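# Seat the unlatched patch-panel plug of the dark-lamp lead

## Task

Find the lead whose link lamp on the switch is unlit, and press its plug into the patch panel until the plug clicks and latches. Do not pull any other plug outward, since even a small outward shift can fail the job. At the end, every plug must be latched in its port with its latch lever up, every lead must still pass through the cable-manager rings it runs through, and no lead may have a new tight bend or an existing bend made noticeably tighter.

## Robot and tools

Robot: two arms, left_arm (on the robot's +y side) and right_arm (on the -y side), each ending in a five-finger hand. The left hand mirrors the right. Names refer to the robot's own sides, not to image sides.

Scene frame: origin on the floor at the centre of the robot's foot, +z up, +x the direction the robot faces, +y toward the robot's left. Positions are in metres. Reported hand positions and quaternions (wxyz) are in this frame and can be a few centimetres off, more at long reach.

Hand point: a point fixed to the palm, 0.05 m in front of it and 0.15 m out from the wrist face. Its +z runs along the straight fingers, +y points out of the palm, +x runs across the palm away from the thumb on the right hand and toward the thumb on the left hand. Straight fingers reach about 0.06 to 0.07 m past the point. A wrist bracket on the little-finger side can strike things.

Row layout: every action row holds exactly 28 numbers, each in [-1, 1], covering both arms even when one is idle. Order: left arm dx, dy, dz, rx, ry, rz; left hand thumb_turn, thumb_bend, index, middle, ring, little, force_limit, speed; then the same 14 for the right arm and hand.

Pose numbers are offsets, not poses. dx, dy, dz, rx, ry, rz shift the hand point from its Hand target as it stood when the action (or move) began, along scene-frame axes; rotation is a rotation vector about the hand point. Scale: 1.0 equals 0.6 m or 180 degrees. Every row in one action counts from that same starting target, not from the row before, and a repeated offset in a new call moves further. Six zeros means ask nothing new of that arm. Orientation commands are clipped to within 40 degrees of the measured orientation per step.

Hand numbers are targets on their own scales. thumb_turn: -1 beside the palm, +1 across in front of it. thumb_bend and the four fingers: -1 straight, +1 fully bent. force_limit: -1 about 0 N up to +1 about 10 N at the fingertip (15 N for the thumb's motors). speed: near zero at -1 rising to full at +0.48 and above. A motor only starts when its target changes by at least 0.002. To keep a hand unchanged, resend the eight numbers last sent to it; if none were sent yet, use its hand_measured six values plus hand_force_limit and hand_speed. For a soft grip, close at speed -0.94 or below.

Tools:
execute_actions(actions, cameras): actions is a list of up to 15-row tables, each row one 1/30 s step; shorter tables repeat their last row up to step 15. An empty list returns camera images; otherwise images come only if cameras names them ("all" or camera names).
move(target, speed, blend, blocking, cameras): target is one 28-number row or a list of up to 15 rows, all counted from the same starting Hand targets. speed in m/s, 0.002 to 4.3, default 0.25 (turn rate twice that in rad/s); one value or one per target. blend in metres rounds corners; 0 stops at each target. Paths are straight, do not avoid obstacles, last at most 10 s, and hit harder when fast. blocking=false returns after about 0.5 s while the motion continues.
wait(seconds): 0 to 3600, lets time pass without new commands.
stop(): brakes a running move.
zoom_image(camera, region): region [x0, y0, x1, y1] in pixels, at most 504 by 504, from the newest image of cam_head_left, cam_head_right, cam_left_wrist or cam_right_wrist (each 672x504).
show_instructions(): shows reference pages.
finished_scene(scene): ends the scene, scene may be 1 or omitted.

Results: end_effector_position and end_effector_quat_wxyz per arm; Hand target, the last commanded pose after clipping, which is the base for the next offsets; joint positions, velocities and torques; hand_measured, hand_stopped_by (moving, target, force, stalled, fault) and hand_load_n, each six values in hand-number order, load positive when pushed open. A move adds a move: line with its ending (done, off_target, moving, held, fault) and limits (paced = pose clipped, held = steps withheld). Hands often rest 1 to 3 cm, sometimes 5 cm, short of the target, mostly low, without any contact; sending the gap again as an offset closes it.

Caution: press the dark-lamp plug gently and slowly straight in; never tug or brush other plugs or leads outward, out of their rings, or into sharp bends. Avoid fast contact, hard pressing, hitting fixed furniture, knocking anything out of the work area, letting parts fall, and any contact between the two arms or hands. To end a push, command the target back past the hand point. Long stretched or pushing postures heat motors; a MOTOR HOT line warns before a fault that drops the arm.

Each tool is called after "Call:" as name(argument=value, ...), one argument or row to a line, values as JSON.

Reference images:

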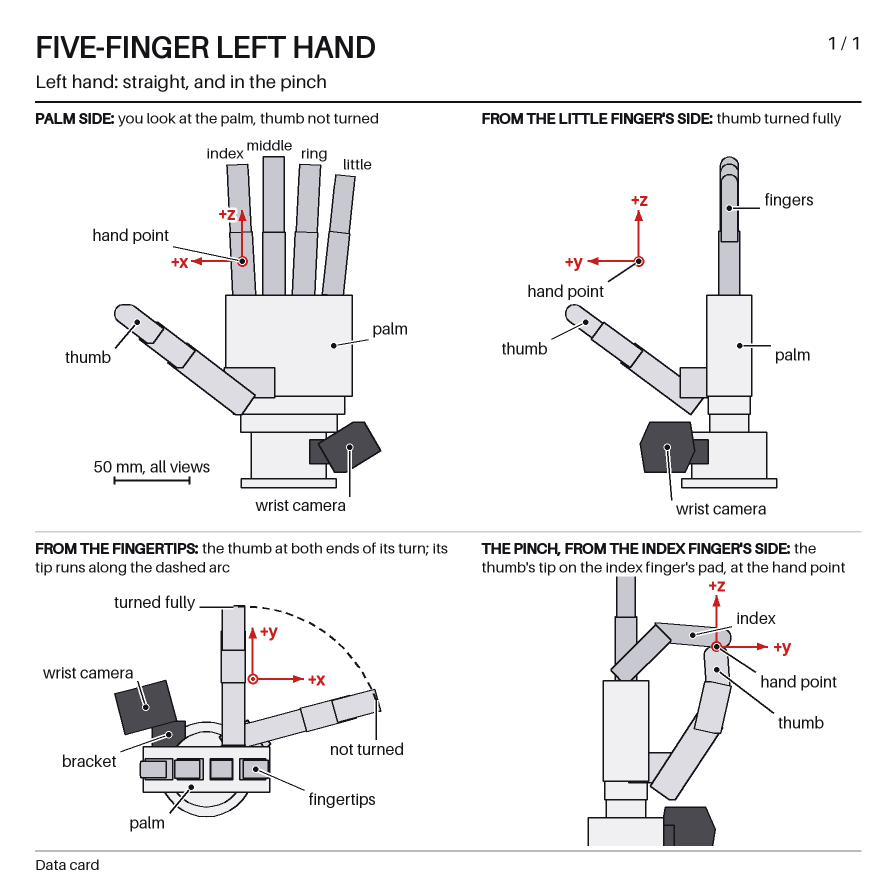

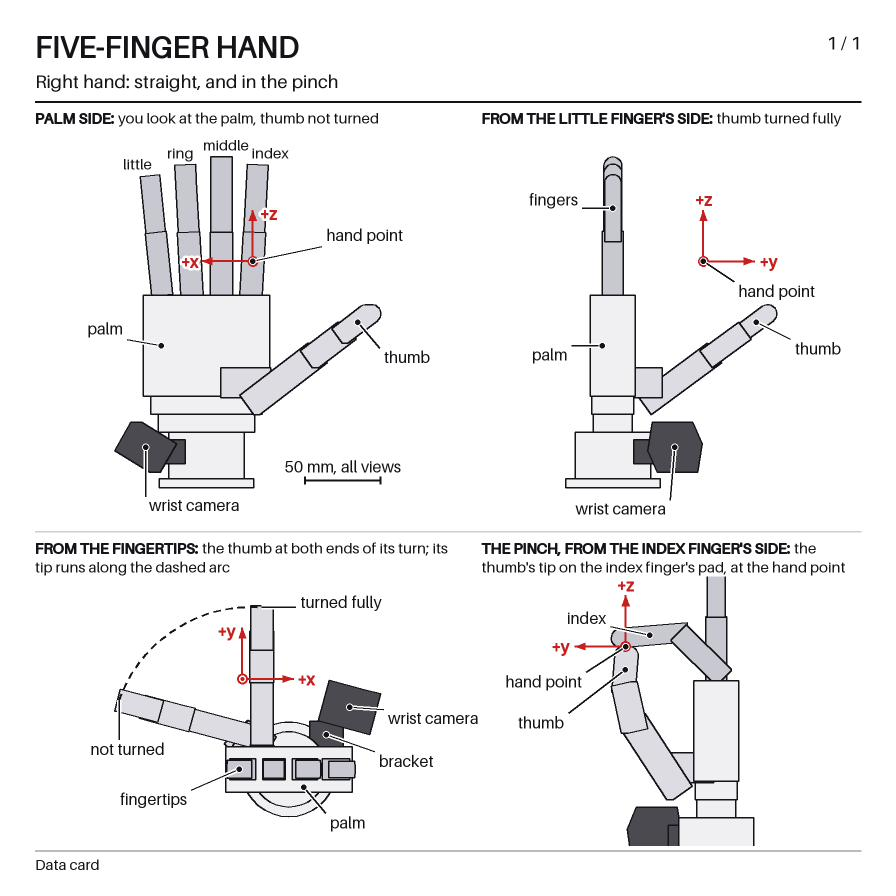

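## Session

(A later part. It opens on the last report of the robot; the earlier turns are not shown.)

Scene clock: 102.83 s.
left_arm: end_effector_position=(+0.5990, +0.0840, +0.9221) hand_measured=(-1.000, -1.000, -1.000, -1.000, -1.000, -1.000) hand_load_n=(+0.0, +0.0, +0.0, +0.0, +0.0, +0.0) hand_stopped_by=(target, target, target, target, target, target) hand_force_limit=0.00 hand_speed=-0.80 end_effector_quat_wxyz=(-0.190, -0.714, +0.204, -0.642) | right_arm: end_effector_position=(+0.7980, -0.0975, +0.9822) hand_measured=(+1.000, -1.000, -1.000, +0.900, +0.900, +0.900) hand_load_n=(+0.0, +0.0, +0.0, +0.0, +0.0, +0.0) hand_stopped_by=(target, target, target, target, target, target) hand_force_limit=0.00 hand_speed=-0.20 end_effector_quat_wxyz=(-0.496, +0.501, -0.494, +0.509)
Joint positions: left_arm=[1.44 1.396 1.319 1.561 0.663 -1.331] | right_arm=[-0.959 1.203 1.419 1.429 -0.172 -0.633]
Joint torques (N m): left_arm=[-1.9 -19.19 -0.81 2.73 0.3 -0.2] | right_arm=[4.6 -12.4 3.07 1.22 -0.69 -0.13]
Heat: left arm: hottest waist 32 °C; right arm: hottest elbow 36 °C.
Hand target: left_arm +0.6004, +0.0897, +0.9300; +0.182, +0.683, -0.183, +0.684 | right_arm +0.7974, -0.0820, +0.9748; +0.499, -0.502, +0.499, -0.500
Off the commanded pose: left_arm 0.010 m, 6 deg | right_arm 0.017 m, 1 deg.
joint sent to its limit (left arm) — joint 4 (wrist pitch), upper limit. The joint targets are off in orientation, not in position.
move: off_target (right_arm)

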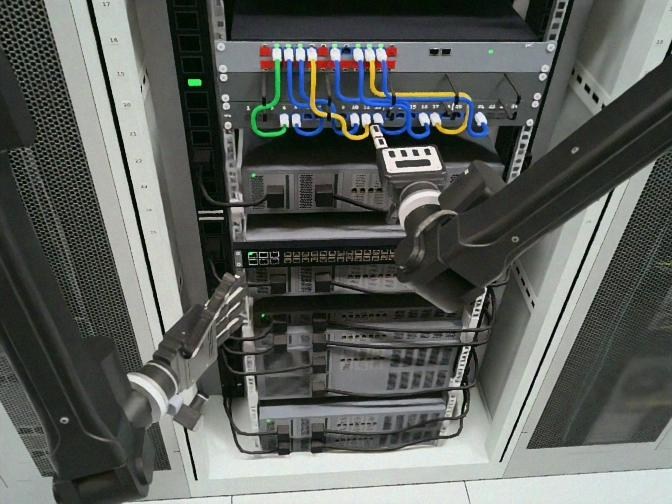

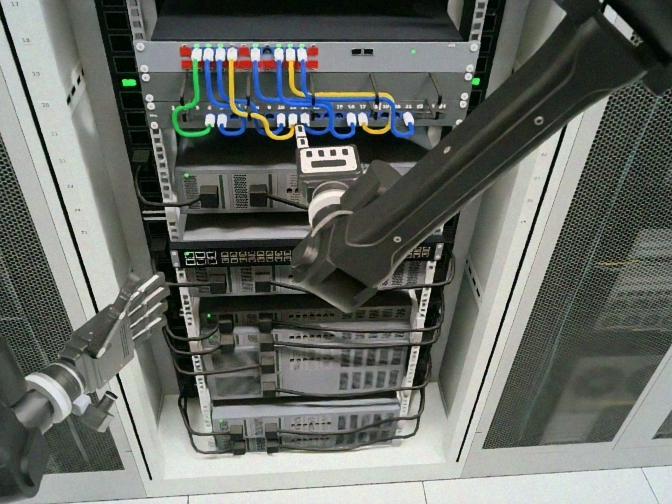

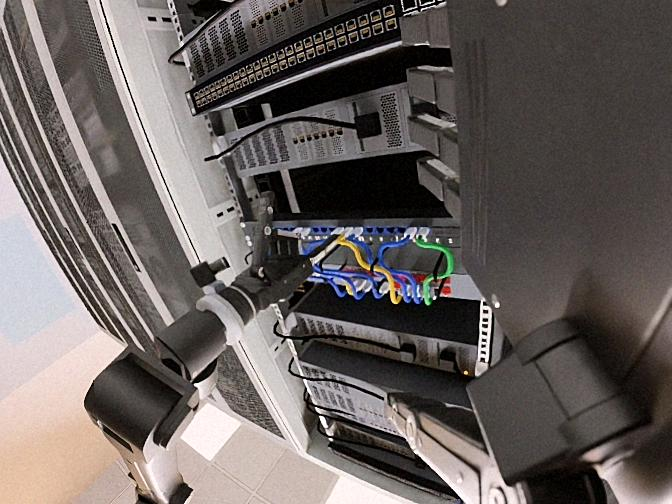

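Call:
move(
  target=[0,0,0,0,0,0,-1,-1,-1,-1,-1,-1,0.0,-0.8,0.013,0.004,0,0,0,0,1,-1,-1,0.9,0.9,0.9,0.0,-0.2],
  speed=0.03,
  cameras=["cam_head_left","cam_head_right","cam_left_wrist"],
)

Call:
zoom_image(
  camera="cam_head_left",
  region=[355, 105, 395, 145],
)

Call:
zoom_image(
  camera="cam_head_right",
  region=[275, 105, 315, 145],
)

Call:
zoom_image(
  camera="cam_left_wrist",
  region=[320, 210, 370, 260],
)

Scene clock: 103.63 s.
left_arm: end_effector_position=(+0.5990, +0.0840, +0.9221) hand_measured=(-1.000, -1.000, -1.000, -1.000, -1.000, -1.000) hand_load_n=(+0.0, +0.0, +0.0, +0.0, +0.0, +0.0) hand_stopped_by=(target, target, target, target, target, target) hand_force_limit=0.00 hand_speed=-0.80 end_effector_quat_wxyz=(-0.190, -0.714, +0.204, -0.642) | right_arm: end_effector_position=(+0.7992, -0.0973, +0.9806) hand_measured=(+1.000, -1.000, -1.000, +0.900, +0.900, +0.900) hand_load_n=(+0.0, +0.0, +0.0, +0.0, +0.0, +0.0) hand_stopped_by=(target, target, target, target, target, target) hand_force_limit=0.00 hand_speed=-0.20 end_effector_quat_wxyz=(-0.494, +0.502, -0.495, +0.510)
Joint positions: left_arm=[1.44 1.396 1.319 1.561 0.663 -1.331] | right_arm=[-0.958 1.206 1.425 1.424 -0.169 -0.637]
Joint torques (N m): left_arm=[-1.38 -19.55 -0.94 2.56 0.28 -0.23] | right_arm=[5.54 -12.28 4.18 0.61 -0.85 -0.2]
Heat: left arm: hottest waist 32 °C; right arm: hottest elbow 36 °C.
Hand target: left_arm +0.6004, +0.0897, +0.9300; +0.182, +0.683, -0.183, +0.684 | right_arm +0.8051, -0.0795, +0.9748; +0.499, -0.502, +0.499, -0.500
Off the commanded pose: left_arm 0.010 m, 6 deg | right_arm 0.020 m, 1 deg.
joint sent to its limit (left arm) — joint 4 (wrist pitch), upper limit. The joint targets are off in orientation, not in position.
move: off_target (right_arm)

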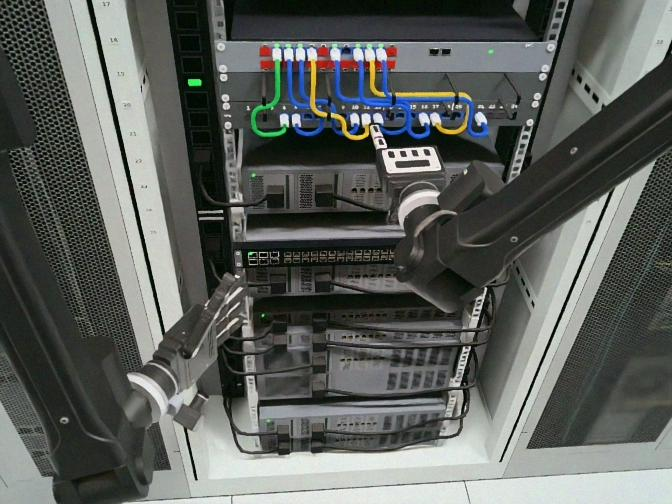

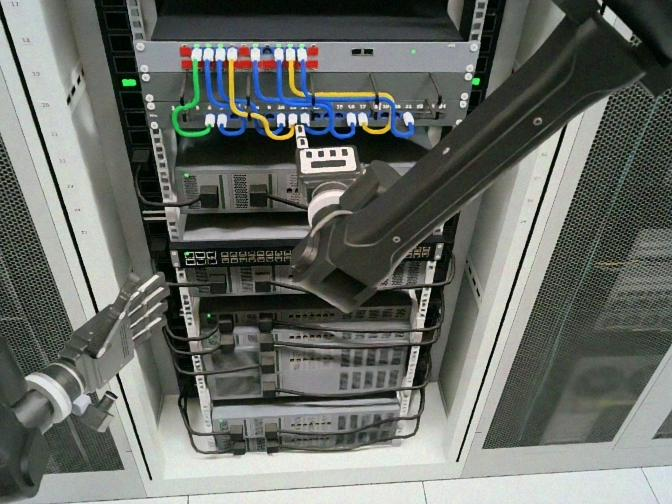

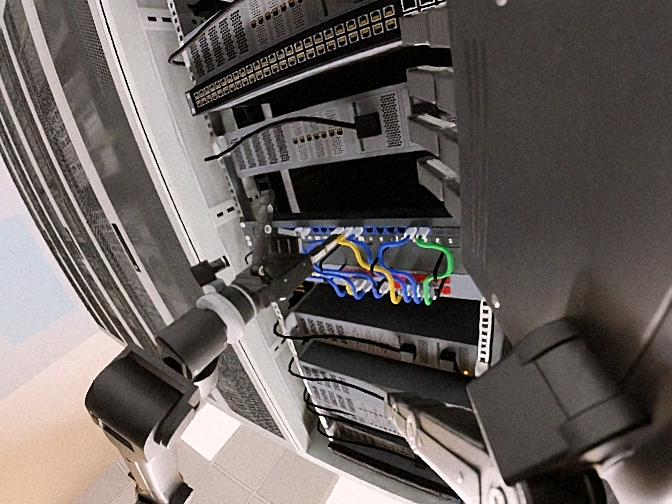

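Scaled by 12.600 from the camera's image (finer frame: 960x720).

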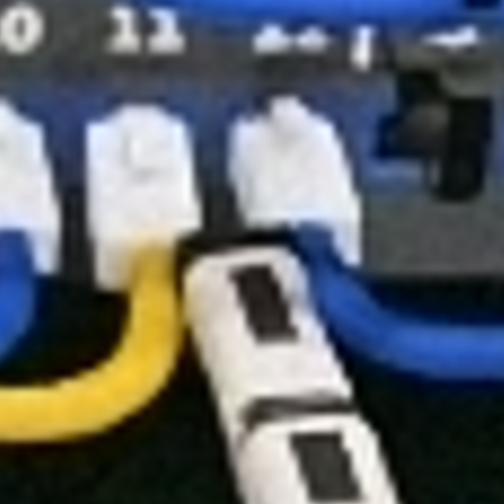

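Scaled by 12.600 from the camera's image (finer frame: 960x720).

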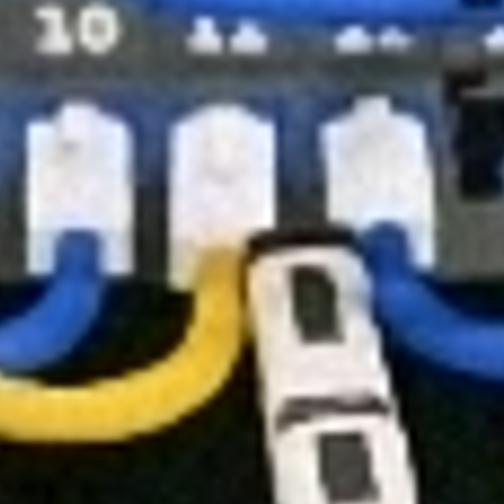

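Scaled by 10.080 from the camera's image (finer frame: 960x720).

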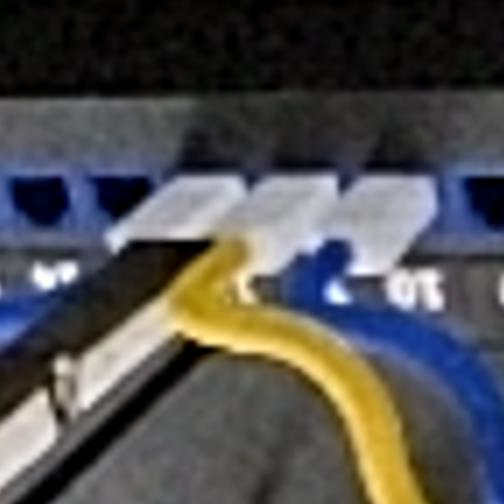

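Call:
move(
  target=[0,0,0,0,0,0,-1,-1,-1,-1,-1,-1,0.0,-0.8,0.01,0.002,0,0,0,0,1,-1,-1,0.9,0.9,0.9,0.0,-0.2],
  speed=0.03,
  cameras=["cam_head_left","cam_head_right","cam_left_wrist"],
)

Call:
zoom_image(
  camera="cam_head_left",
  region=[355, 105, 395, 145],
)

Call:
zoom_image(
  camera="cam_head_right",
  region=[275, 105, 315, 145],
)

Call:
zoom_image(
  camera="cam_left_wrist",
  region=[320, 210, 370, 260],
)

Scene clock: 104.33 s.
left_arm: end_effector_position=(+0.5990, +0.0840, +0.9221) hand_measured=(-1.000, -1.000, -1.000, -1.000, -1.000, -1.000) hand_load_n=(+0.0, +0.0, +0.0, +0.0, +0.0, +0.0) hand_stopped_by=(target, target, target, target, target, target) hand_force_limit=0.00 hand_speed=-0.80 end_effector_quat_wxyz=(-0.190, -0.714, +0.204, -0.642) | right_arm: end_effector_position=(+0.7995, -0.0966, +0.9797) hand_measured=(+1.000, -1.000, -1.000, +0.900, +0.900, +0.900) hand_load_n=(+0.0, +0.0, +0.0, +0.0, +0.0, +0.0) hand_stopped_by=(target, target, target, target, target, target) hand_force_limit=0.00 hand_speed=-0.20 end_effector_quat_wxyz=(-0.493, +0.502, -0.495, +0.509)
Joint positions: left_arm=[1.44 1.396 1.319 1.561 0.663 -1.331] | right_arm=[-0.957 1.208 1.428 1.422 -0.168 -0.639]
Joint torques (N m): left_arm=[-1.61 -19.9 -0.94 2.59 0.27 -0.22] | right_arm=[5.95 -12.28 5.11 0.08 -0.91 -0.23]
Heat: left arm: hottest waist 32 °C; right arm: hottest elbow 36 °C.
Hand target: left_arm +0.6004, +0.0897, +0.9300; +0.182, +0.683, -0.183, +0.684 | right_arm +0.8112, -0.0785, +0.9749; +0.499, -0.502, +0.499, -0.500
Off the commanded pose: left_arm 0.010 m, 6 deg | right_arm 0.022 m, 1 deg.
joint sent to its limit (left arm) — joint 4 (wrist pitch), upper limit. The joint targets are off in orientation, not in position.
move: off_target (right_arm)

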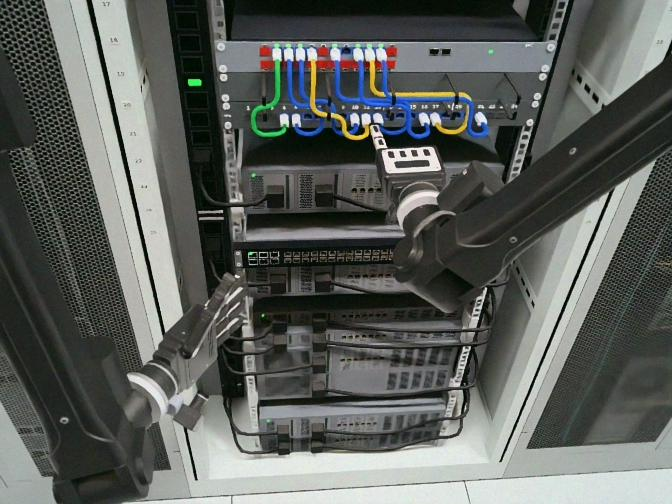

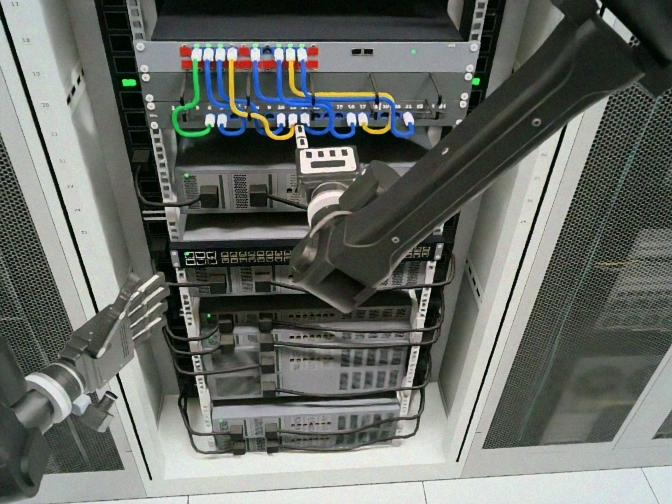

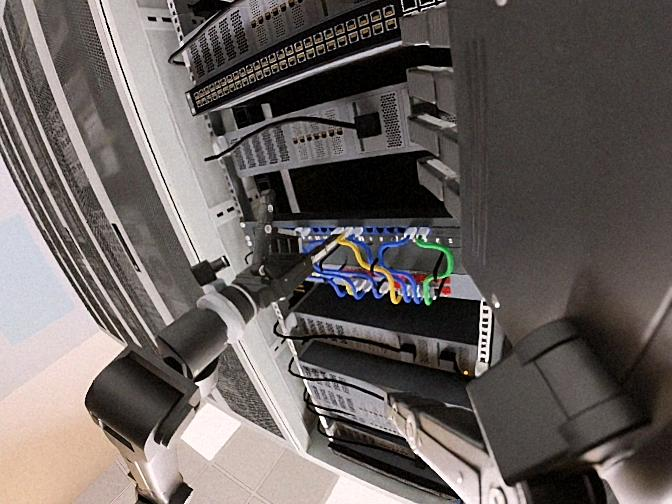

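Scaled by 12.600 from the camera's image (finer frame: 960x720).

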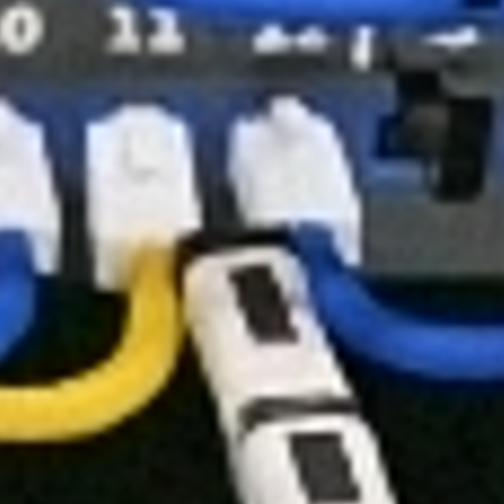

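Scaled by 12.600 from the camera's image (finer frame: 960x720).

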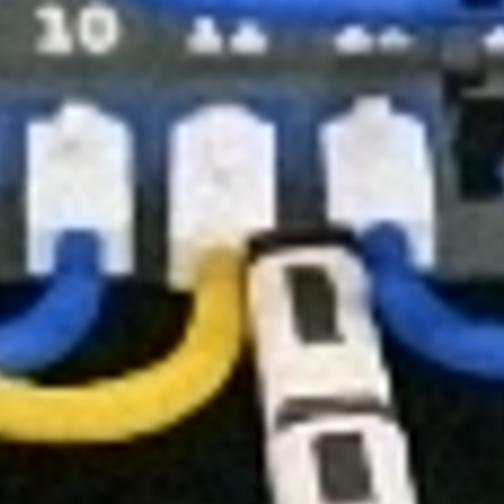

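Scaled by 10.080 from the camera's image (finer frame: 960x720).

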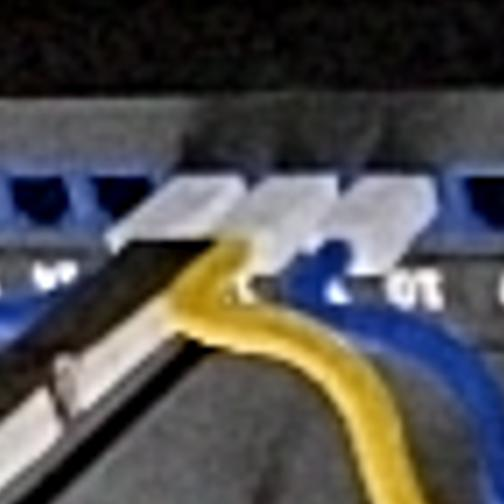

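Call:
move(
  target=[0,0,0,0,0,0,-1,-1,-1,-1,-1,-1,0.0,-0.8,0.012,0.001,0.001,0,0,0,1,-1,-1,0.9,0.9,0.9,0.0,-0.2],
  speed=0.03,
  cameras=["cam_head_left","cam_head_right","cam_left_wrist"],
)

Call:
zoom_image(
  camera="cam_head_left",
  region=[355, 105, 395, 145],
)

Call:
zoom_image(
  camera="cam_left_wrist",
  region=[320, 210, 370, 260],
)

Scene clock: 105.00 s.
left_arm: end_effector_position=(+0.5990, +0.0840, +0.9221) hand_measured=(-1.000, -1.000, -1.000, -1.000, -1.000, -1.000) hand_load_n=(+0.0, +0.0, +0.0, +0.0, +0.0, +0.0) hand_stopped_by=(target, target, target, target, target, target) hand_force_limit=0.00 hand_speed=-0.80 end_effector_quat_wxyz=(-0.190, -0.714, +0.204, -0.642) | right_arm: end_effector_position=(+0.7998, -0.0964, +0.9796) hand_measured=(+1.000, -1.000, -1.000, +0.900, +0.900, +0.900) hand_load_n=(+0.0, +0.0, +0.5, +0.0, +0.0, +0.0) hand_stopped_by=(target, target, target, target, target, target) hand_force_limit=0.00 hand_speed=-0.20 end_effector_quat_wxyz=(-0.493, +0.502, -0.495, +0.509)
Joint positions: left_arm=[1.44 1.396 1.319 1.561 0.663 -1.331] | right_arm=[-0.956 1.209 1.429 1.421 -0.167 -0.639]
Joint torques (N m): left_arm=[-1.44 -19.14 -0.85 2.63 0.23 -0.2] | right_arm=[6.18 -12.28 6.17 -0.64 -0.96 -0.29]
Heat: left arm: hottest waist 32 °C; right arm: hottest elbow 36 °C.
Hand target: left_arm +0.6004, +0.0897, +0.9300; +0.182, +0.683, -0.183, +0.684 | right_arm +0.8182, -0.0778, +0.9752; +0.499, -0.502, +0.499, -0.500
Off the commanded pose: left_arm 0.010 m, 6 deg | right_arm 0.027 m, 1 deg.
joint sent to its limit (left arm) — joint 4 (wrist pitch), upper limit. The joint targets are off in orientation, not in position.
move: off_target (right_arm)

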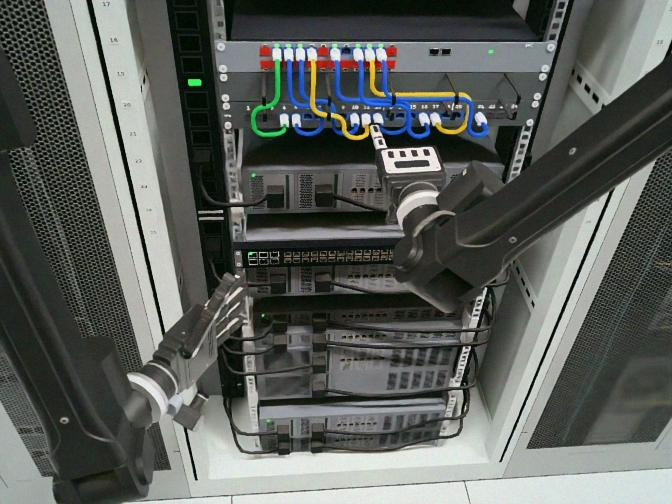

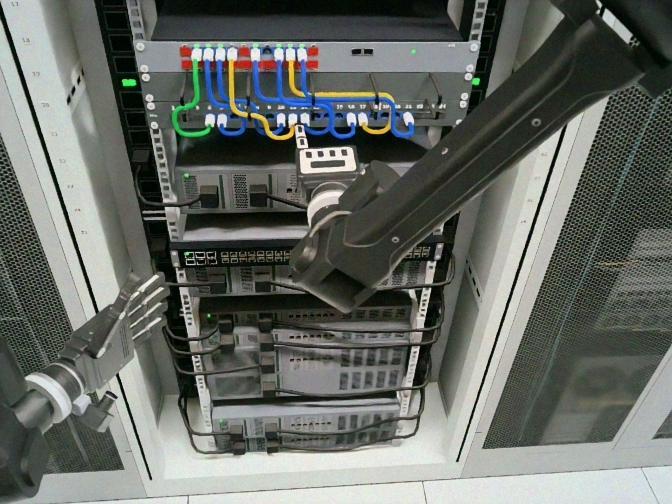

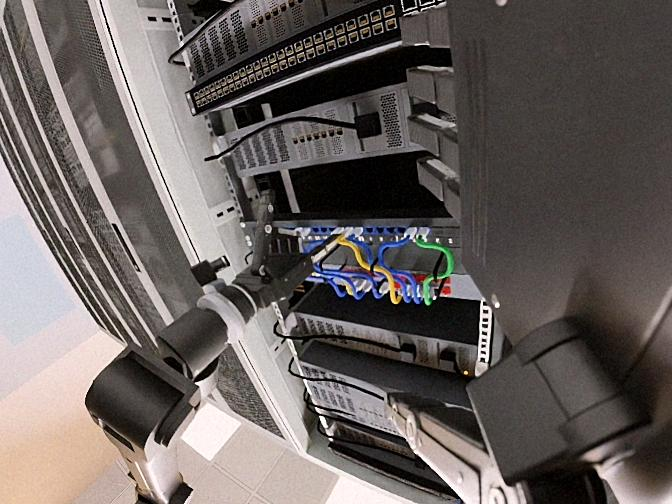

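Scaled by 12.600 from the camera's image (finer frame: 960x720).

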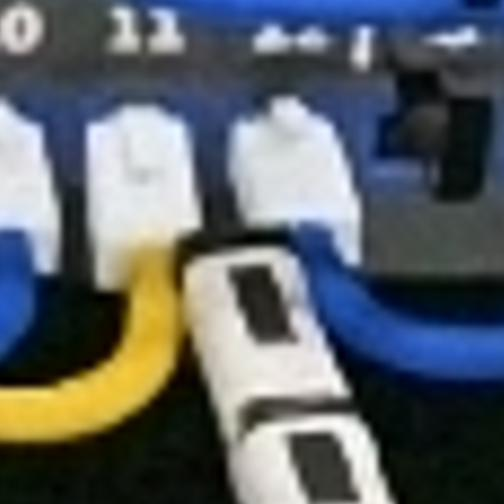

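Scaled by 10.080 from the camera's image (finer frame: 960x720).

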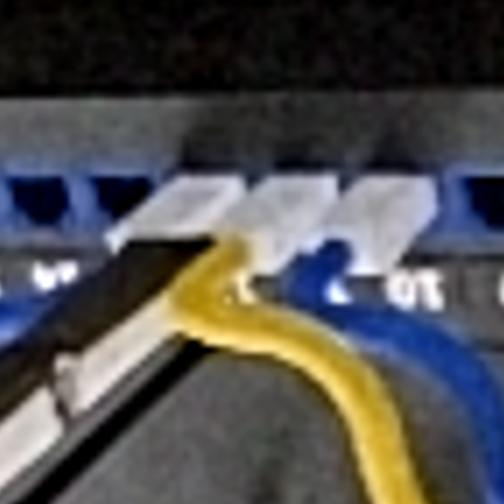

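Call:
move(
  target=[0,0,0,0,0,0,-1,-1,-1,-1,-1,-1,0.0,-0.8,0.014,0.0,0.002,0,0,0,1,-1,-1,0.9,0.9,0.9,0.0,-0.2],
  speed=0.03,
  cameras=["cam_head_left","cam_head_right","cam_left_wrist"],
)

Call:
zoom_image(
  camera="cam_head_left",
  region=[355, 105, 395, 145],
)

Call:
zoom_image(
  camera="cam_head_right",
  region=[275, 105, 315, 145],
)

Call:
zoom_image(
  camera="cam_left_wrist",
  region=[320, 210, 370, 260],
)

Scene clock: 106.07 s.
left_arm: end_effector_position=(+0.5990, +0.0840, +0.9221) hand_measured=(-1.000, -1.000, -1.000, -1.000, -1.000, -1.000) hand_load_n=(+0.0, +0.0, +0.0, +0.0, +0.0, +0.0) hand_stopped_by=(target, target, target, target, target, target) hand_force_limit=0.00 hand_speed=-0.80 end_effector_quat_wxyz=(-0.190, -0.714, +0.204, -0.642) | right_arm: end_effector_position=(+0.8002, -0.0963, +0.9796) hand_measured=(+1.000, -1.000, -1.000, +0.900, +0.900, +0.900) hand_load_n=(+0.0, +0.0, +0.5, +0.0, +0.0, +0.0) hand_stopped_by=(target, target, target, target, target, target) hand_force_limit=0.00 hand_speed=-0.20 end_effector_quat_wxyz=(-0.493, +0.502, -0.495, +0.509)
Joint positions: left_arm=[1.44 1.396 1.319 1.561 0.663 -1.331] | right_arm=[-0.955 1.209 1.43 1.42 -0.167 -0.64]
Joint torques (N m): left_arm=[-1.96 -19.6 -0.99 2.78 0.28 -0.18] | right_arm=[6.59 -12.45 7.27 -1.35 -1.01 -0.34]
Heat: left arm: hottest waist 32 °C; right arm: hottest elbow 36 °C.
Hand target: left_arm +0.6004, +0.0897, +0.9300; +0.182, +0.683, -0.183, +0.684 | right_arm +0.8267, -0.0778, +0.9764; +0.499, -0.502, +0.499, -0.500
Off the commanded pose: left_arm 0.010 m, 6 deg | right_arm 0.032 m, 1 deg.
joint sent to its limit (left arm) — joint 4 (wrist pitch), upper limit. The joint targets are off in orientation, not in position.
move: off_target (right_arm)

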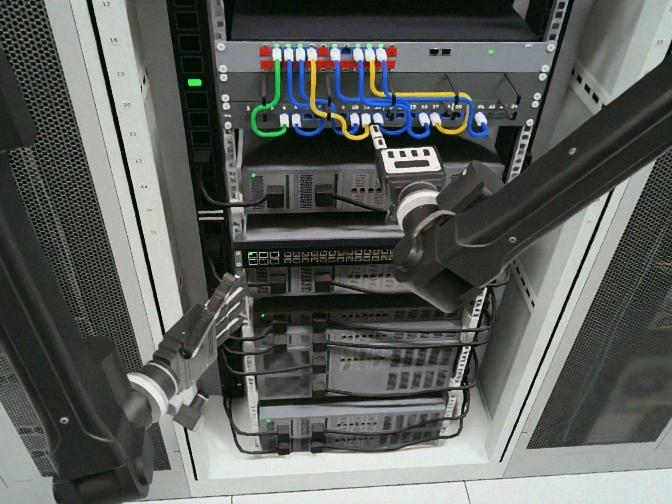

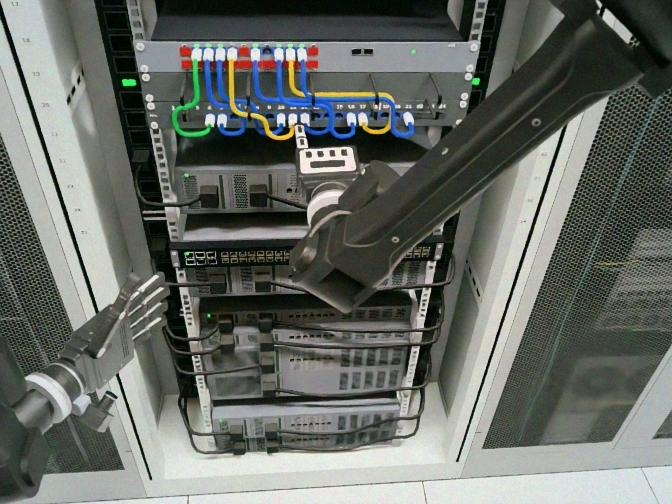

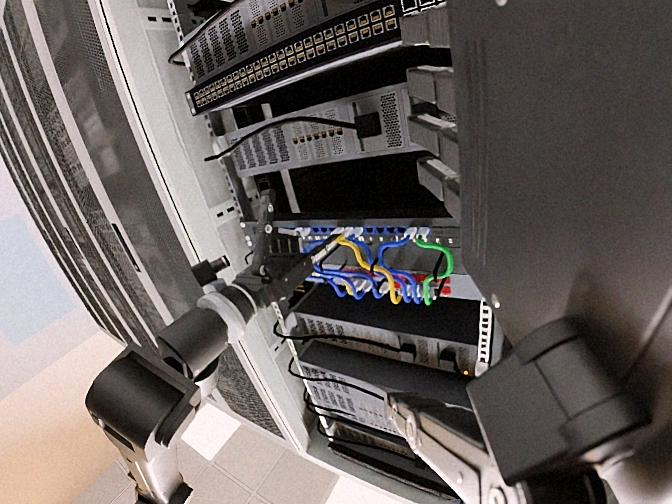

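Scaled by 12.600 from the camera's image (finer frame: 960x720).

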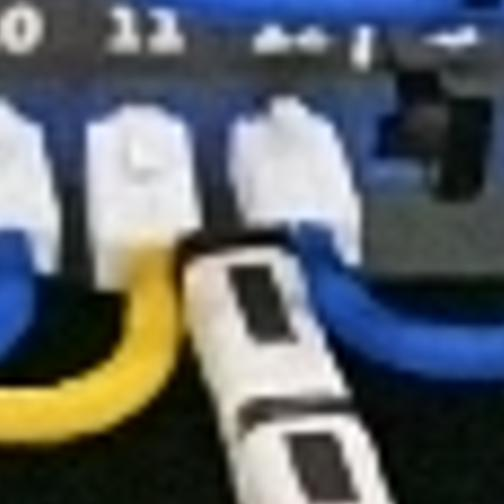

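Scaled by 12.600 from the camera's image (finer frame: 960x720).

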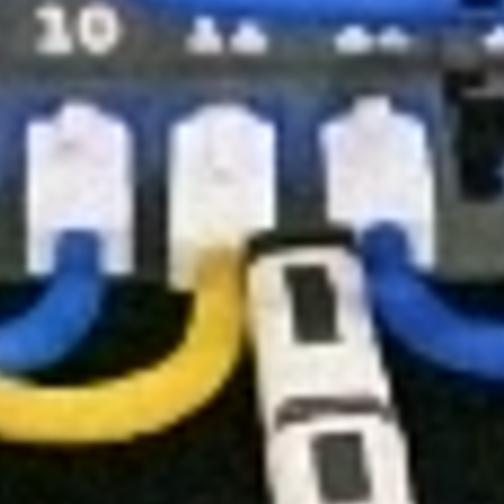

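Scaled by 10.080 from the camera's image (finer frame: 960x720).

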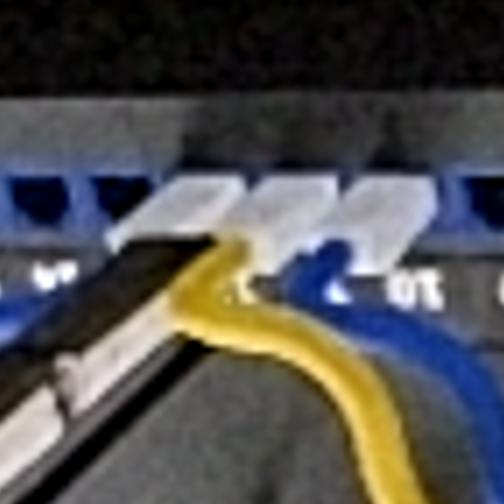

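Call:
move(
  target=[0,0,0,0,0,0,-1,-1,-1,-1,-1,-1,0.0,-0.8,0.014,0.0,0.002,0,0,0,1,-1,-1,0.9,0.9,0.9,0.0,-0.2],
  speed=0.03,
  cameras=["cam_head_left","cam_head_right","cam_left_wrist"],
)

Call:
zoom_image(
  camera="cam_head_left",
  region=[355, 105, 395, 145],
)

Call:
zoom_image(
  camera="cam_left_wrist",
  region=[320, 210, 370, 260],
)

Scene clock: 106.87 s.
left_arm: end_effector_position=(+0.5990, +0.0840, +0.9221) hand_measured=(-1.000, -1.000, -1.000, -1.000, -1.000, -1.000) hand_load_n=(+0.0, +0.0, +0.0, +0.0, +0.0, -0.5) hand_stopped_by=(target, target, target, target, target, target) hand_force_limit=0.00 hand_speed=-0.80 end_effector_quat_wxyz=(-0.190, -0.714, +0.204, -0.642) | right_arm: end_effector_position=(+0.8005, -0.0961, +0.9796) hand_measured=(+1.000, -1.000, -1.000, +0.900, +0.900, +0.900) hand_load_n=(+0.0, +0.0, +0.5, +0.0, +0.0, +0.0) hand_stopped_by=(target, target, target, target, target, target) hand_force_limit=0.00 hand_speed=-0.20 end_effector_quat_wxyz=(-0.493, +0.502, -0.496, +0.509)
Joint positions: left_arm=[1.44 1.396 1.319 1.561 0.663 -1.331] | right_arm=[-0.954 1.209 1.431 1.418 -0.166 -0.64]
Joint torques (N m): left_arm=[-1.49 -19.49 -0.9 2.65 0.28 -0.21] | right_arm=[7.06 -12.51 8.28 -2.04 -1.05 -0.4]
Heat: left arm: hottest waist 32 °C; right arm: hottest elbow 36 °C.
Hand target: left_arm +0.6004, +0.0897, +0.9300; +0.182, +0.683, -0.183, +0.684 | right_arm +0.8350, -0.0777, +0.9776; +0.499, -0.502, +0.499, -0.500
Off the commanded pose: left_arm 0.010 m, 6 deg | right_arm 0.039 m, 1 deg.
joint sent to its limit (left arm) — joint 4 (wrist pitch), upper limit. The joint targets are off in orientation, not in position.
move: off_target (right_arm)

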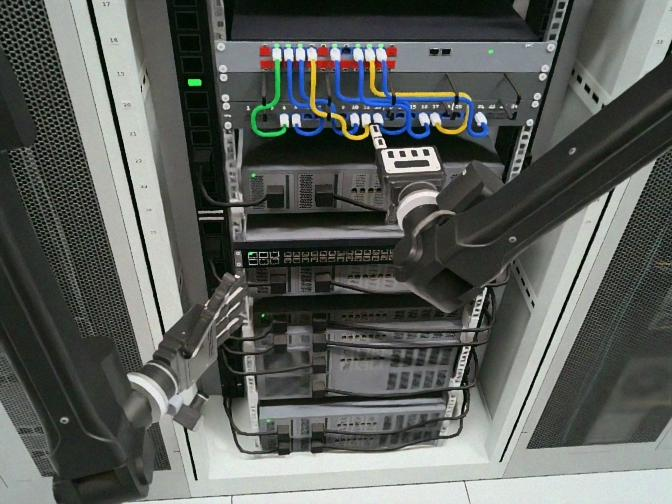

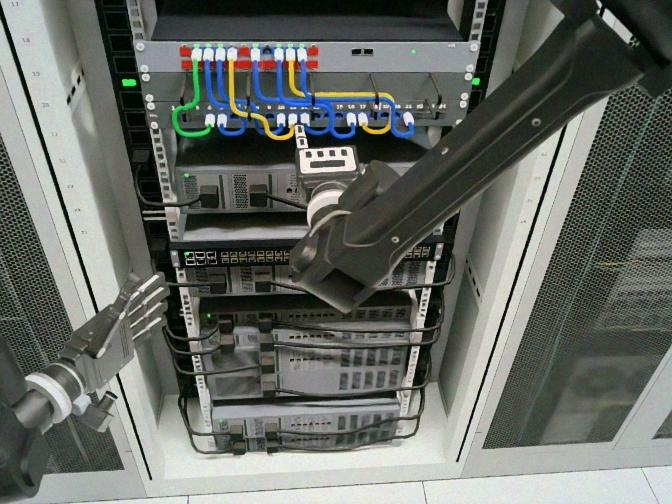

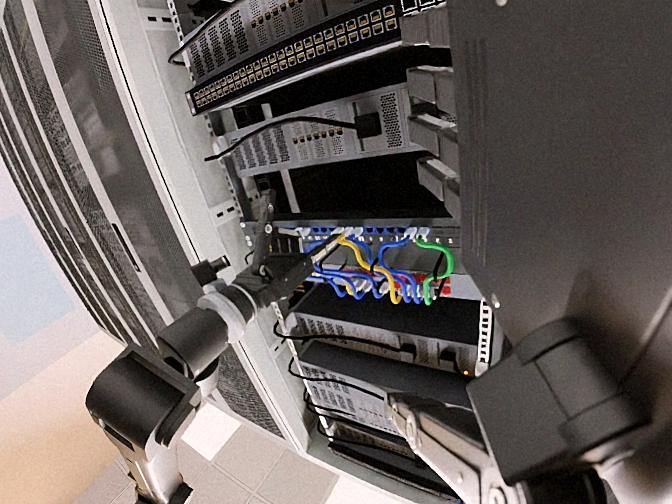

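Scaled by 12.600 from the camera's image (finer frame: 960x720).

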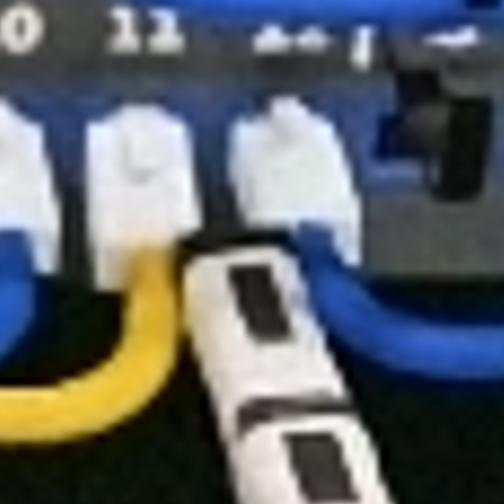

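Scaled by 10.080 from the camera's image (finer frame: 960x720).

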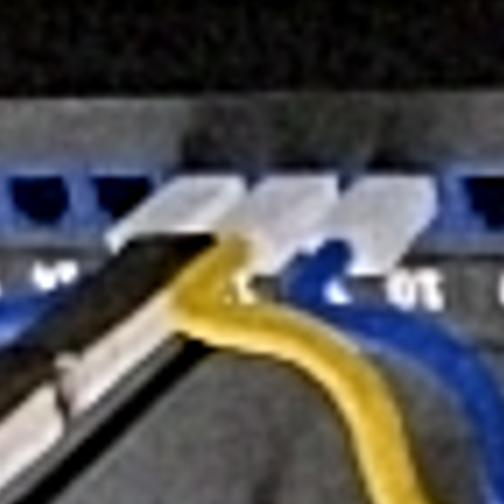

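Call:
move(
  target=[0,0,0,0,0,0,-1,-1,-1,-1,-1,-1,0.0,-0.8,0.014,0.0,0.002,0,0,0,1,-1,-1,0.9,0.9,0.9,0.0,-0.2],
  speed=0.03,
  cameras=["cam_head_left","cam_left_wrist"],
)

Call:
zoom_image(
  camera="cam_head_left",
  region=[355, 105, 395, 145],
)

Call:
zoom_image(
  camera="cam_left_wrist",
  region=[320, 210, 370, 260],
)

Scene clock: 107.73 s.
left_arm: end_effector_position=(+0.5990, +0.0840, +0.9221) hand_measured=(-1.000, -1.000, -1.000, -1.000, -1.000, -1.000) hand_load_n=(+0.0, +0.0, +0.0, +0.0, +0.0, +0.0) hand_stopped_by=(target, target, target, target, target, target) hand_force_limit=0.00 hand_speed=-0.80 end_effector_quat_wxyz=(-0.190, -0.714, +0.204, -0.642) | right_arm: end_effector_position=(+0.8008, -0.0958, +0.9798) hand_measured=(+1.000, -1.000, -1.000, +0.900, +0.900, +0.900) hand_load_n=(+0.0, +0.0, +0.5, +0.0, +0.0, +0.0) hand_stopped_by=(target, target, target, target, target, target) hand_force_limit=0.00 hand_speed=-0.20 end_effector_quat_wxyz=(-0.493, +0.502, -0.496, +0.509)
Joint positions: left_arm=[1.44 1.396 1.319 1.561 0.663 -1.331] | right_arm=[-0.953 1.209 1.432 1.417 -0.166 -0.64]
Joint torques (N m): left_arm=[-1.26 -19.25 -0.79 2.7 0.3 -0.2] | right_arm=[7.18 -12.63 9.22 -2.7 -1.08 -0.44]
Heat: left arm: hottest waist 32 °C; right arm: hottest elbow 36 °C.
Hand target: left_arm +0.6004, +0.0897, +0.9300; +0.182, +0.683, -0.183, +0.684 | right_arm +0.8434, -0.0777, +0.9789; +0.499, -0.502, +0.499, -0.500
Off the commanded pose: left_arm 0.010 m, 6 deg | right_arm 0.046 m, 1 deg.
joint sent to its limit (left arm) — joint 4 (wrist pitch), upper limit. The joint targets are off in orientation, not in position.
move: off_target (right_arm)

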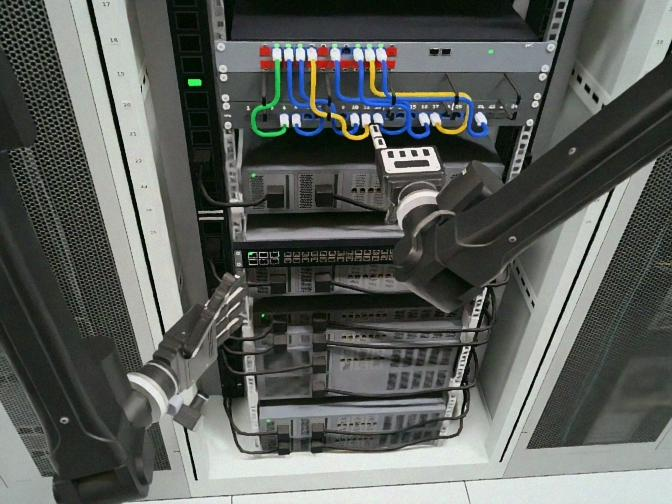

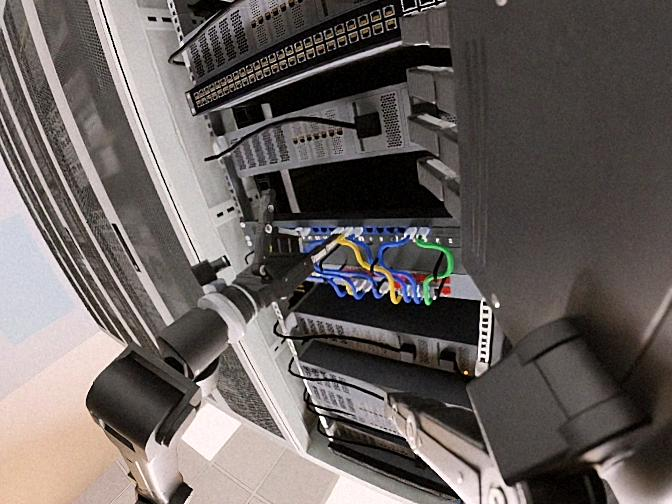

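Scaled by 12.600 from the camera's image (finer frame: 960x720).

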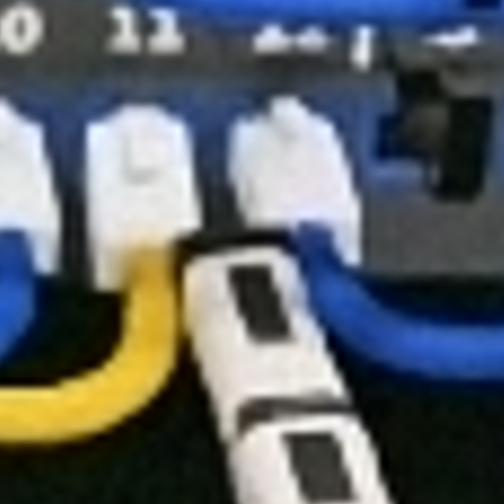

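Scaled by 10.080 from the camera's image (finer frame: 960x720).

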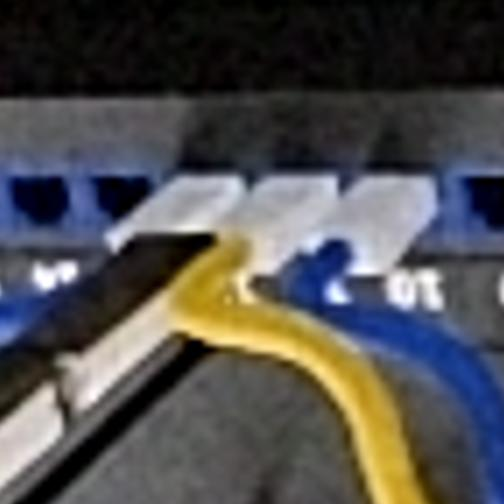

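Call:
move(
  target=[0,0,0,0,0,0,-1,-1,-1,-1,-1,-1,0.0,-0.8,0.025,0.0,0.0035,0,0,0,1,-1,-1,0.9,0.9,0.9,0.0,-0.2],
  speed=0.03,
  cameras=["cam_head_left","cam_left_wrist"],
)

Call:
zoom_image(
  camera="cam_head_left",
  region=[355, 105, 395, 145],
)

Call:
zoom_image(
  camera="cam_left_wrist",
  region=[320, 210, 370, 260],
)

Scene clock: 108.87 s.
left_arm: end_effector_position=(+0.5990, +0.0840, +0.9221) hand_measured=(-1.000, -1.000, -1.000, -1.000, -1.000, -1.000) hand_load_n=(+0.0, -0.5, +0.0, +0.0, +0.0, +0.0) hand_stopped_by=(target, target, target, target, target, target) hand_force_limit=0.00 hand_speed=-0.80 end_effector_quat_wxyz=(-0.190, -0.714, +0.204, -0.642) | right_arm: end_effector_position=(+0.8012, -0.0956, +0.9797) hand_measured=(+1.000, -1.000, -1.000, +0.900, +0.900, +0.900) hand_load_n=(+0.0, +0.0, +0.5, +0.0, +0.0, +0.0) hand_stopped_by=(target, target, target, target, target, target) hand_force_limit=0.00 hand_speed=-0.20 end_effector_quat_wxyz=(-0.493, +0.502, -0.497, +0.508)
Joint positions: left_arm=[1.44 1.396 1.319 1.561 0.663 -1.331] | right_arm=[-0.952 1.209 1.433 1.415 -0.165 -0.64]
Joint torques (N m): left_arm=[-1.61 -19.72 -0.95 2.65 0.25 -0.19] | right_arm=[7.77 -13.1 10.82 -3.82 -1.17 -0.53]
Heat: left arm: hottest waist 32 °C; right arm: hottest elbow 36 °C.
Hand target: left_arm +0.6004, +0.0897, +0.9300; +0.182, +0.683, -0.183, +0.684 | right_arm +0.8584, -0.0778, +0.9810; +0.499, -0.502, +0.499, -0.500
Off the commanded pose: left_arm 0.010 m, 6 deg | right_arm 0.060 m, 1 deg.
joint sent to its limit (left arm) — joint 4 (wrist pitch), upper limit. The joint targets are off in orientation, not in position.
move: off_target (right_arm)

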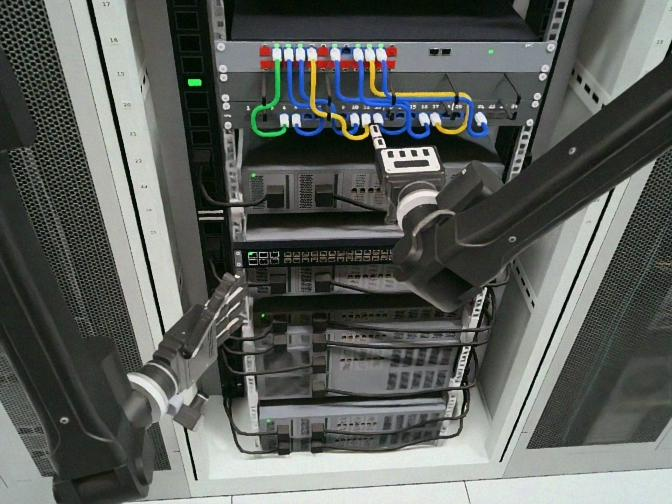

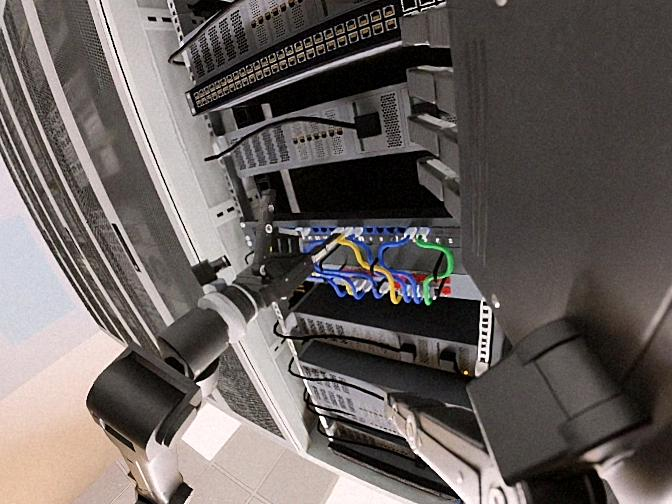

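Scaled by 12.600 from the camera's image (finer frame: 960x720).

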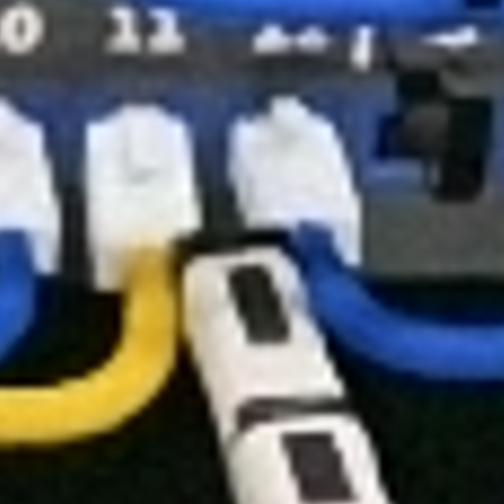

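Scaled by 10.080 from the camera's image (finer frame: 960x720).

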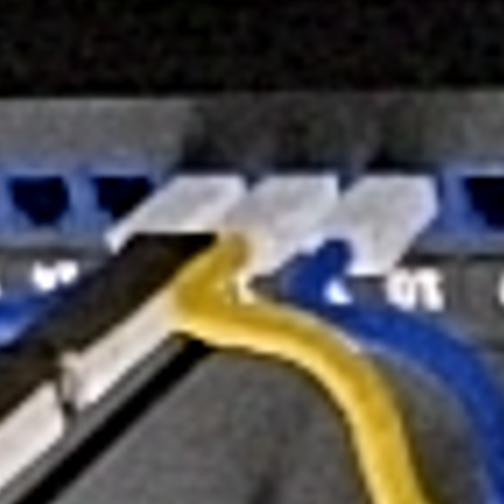

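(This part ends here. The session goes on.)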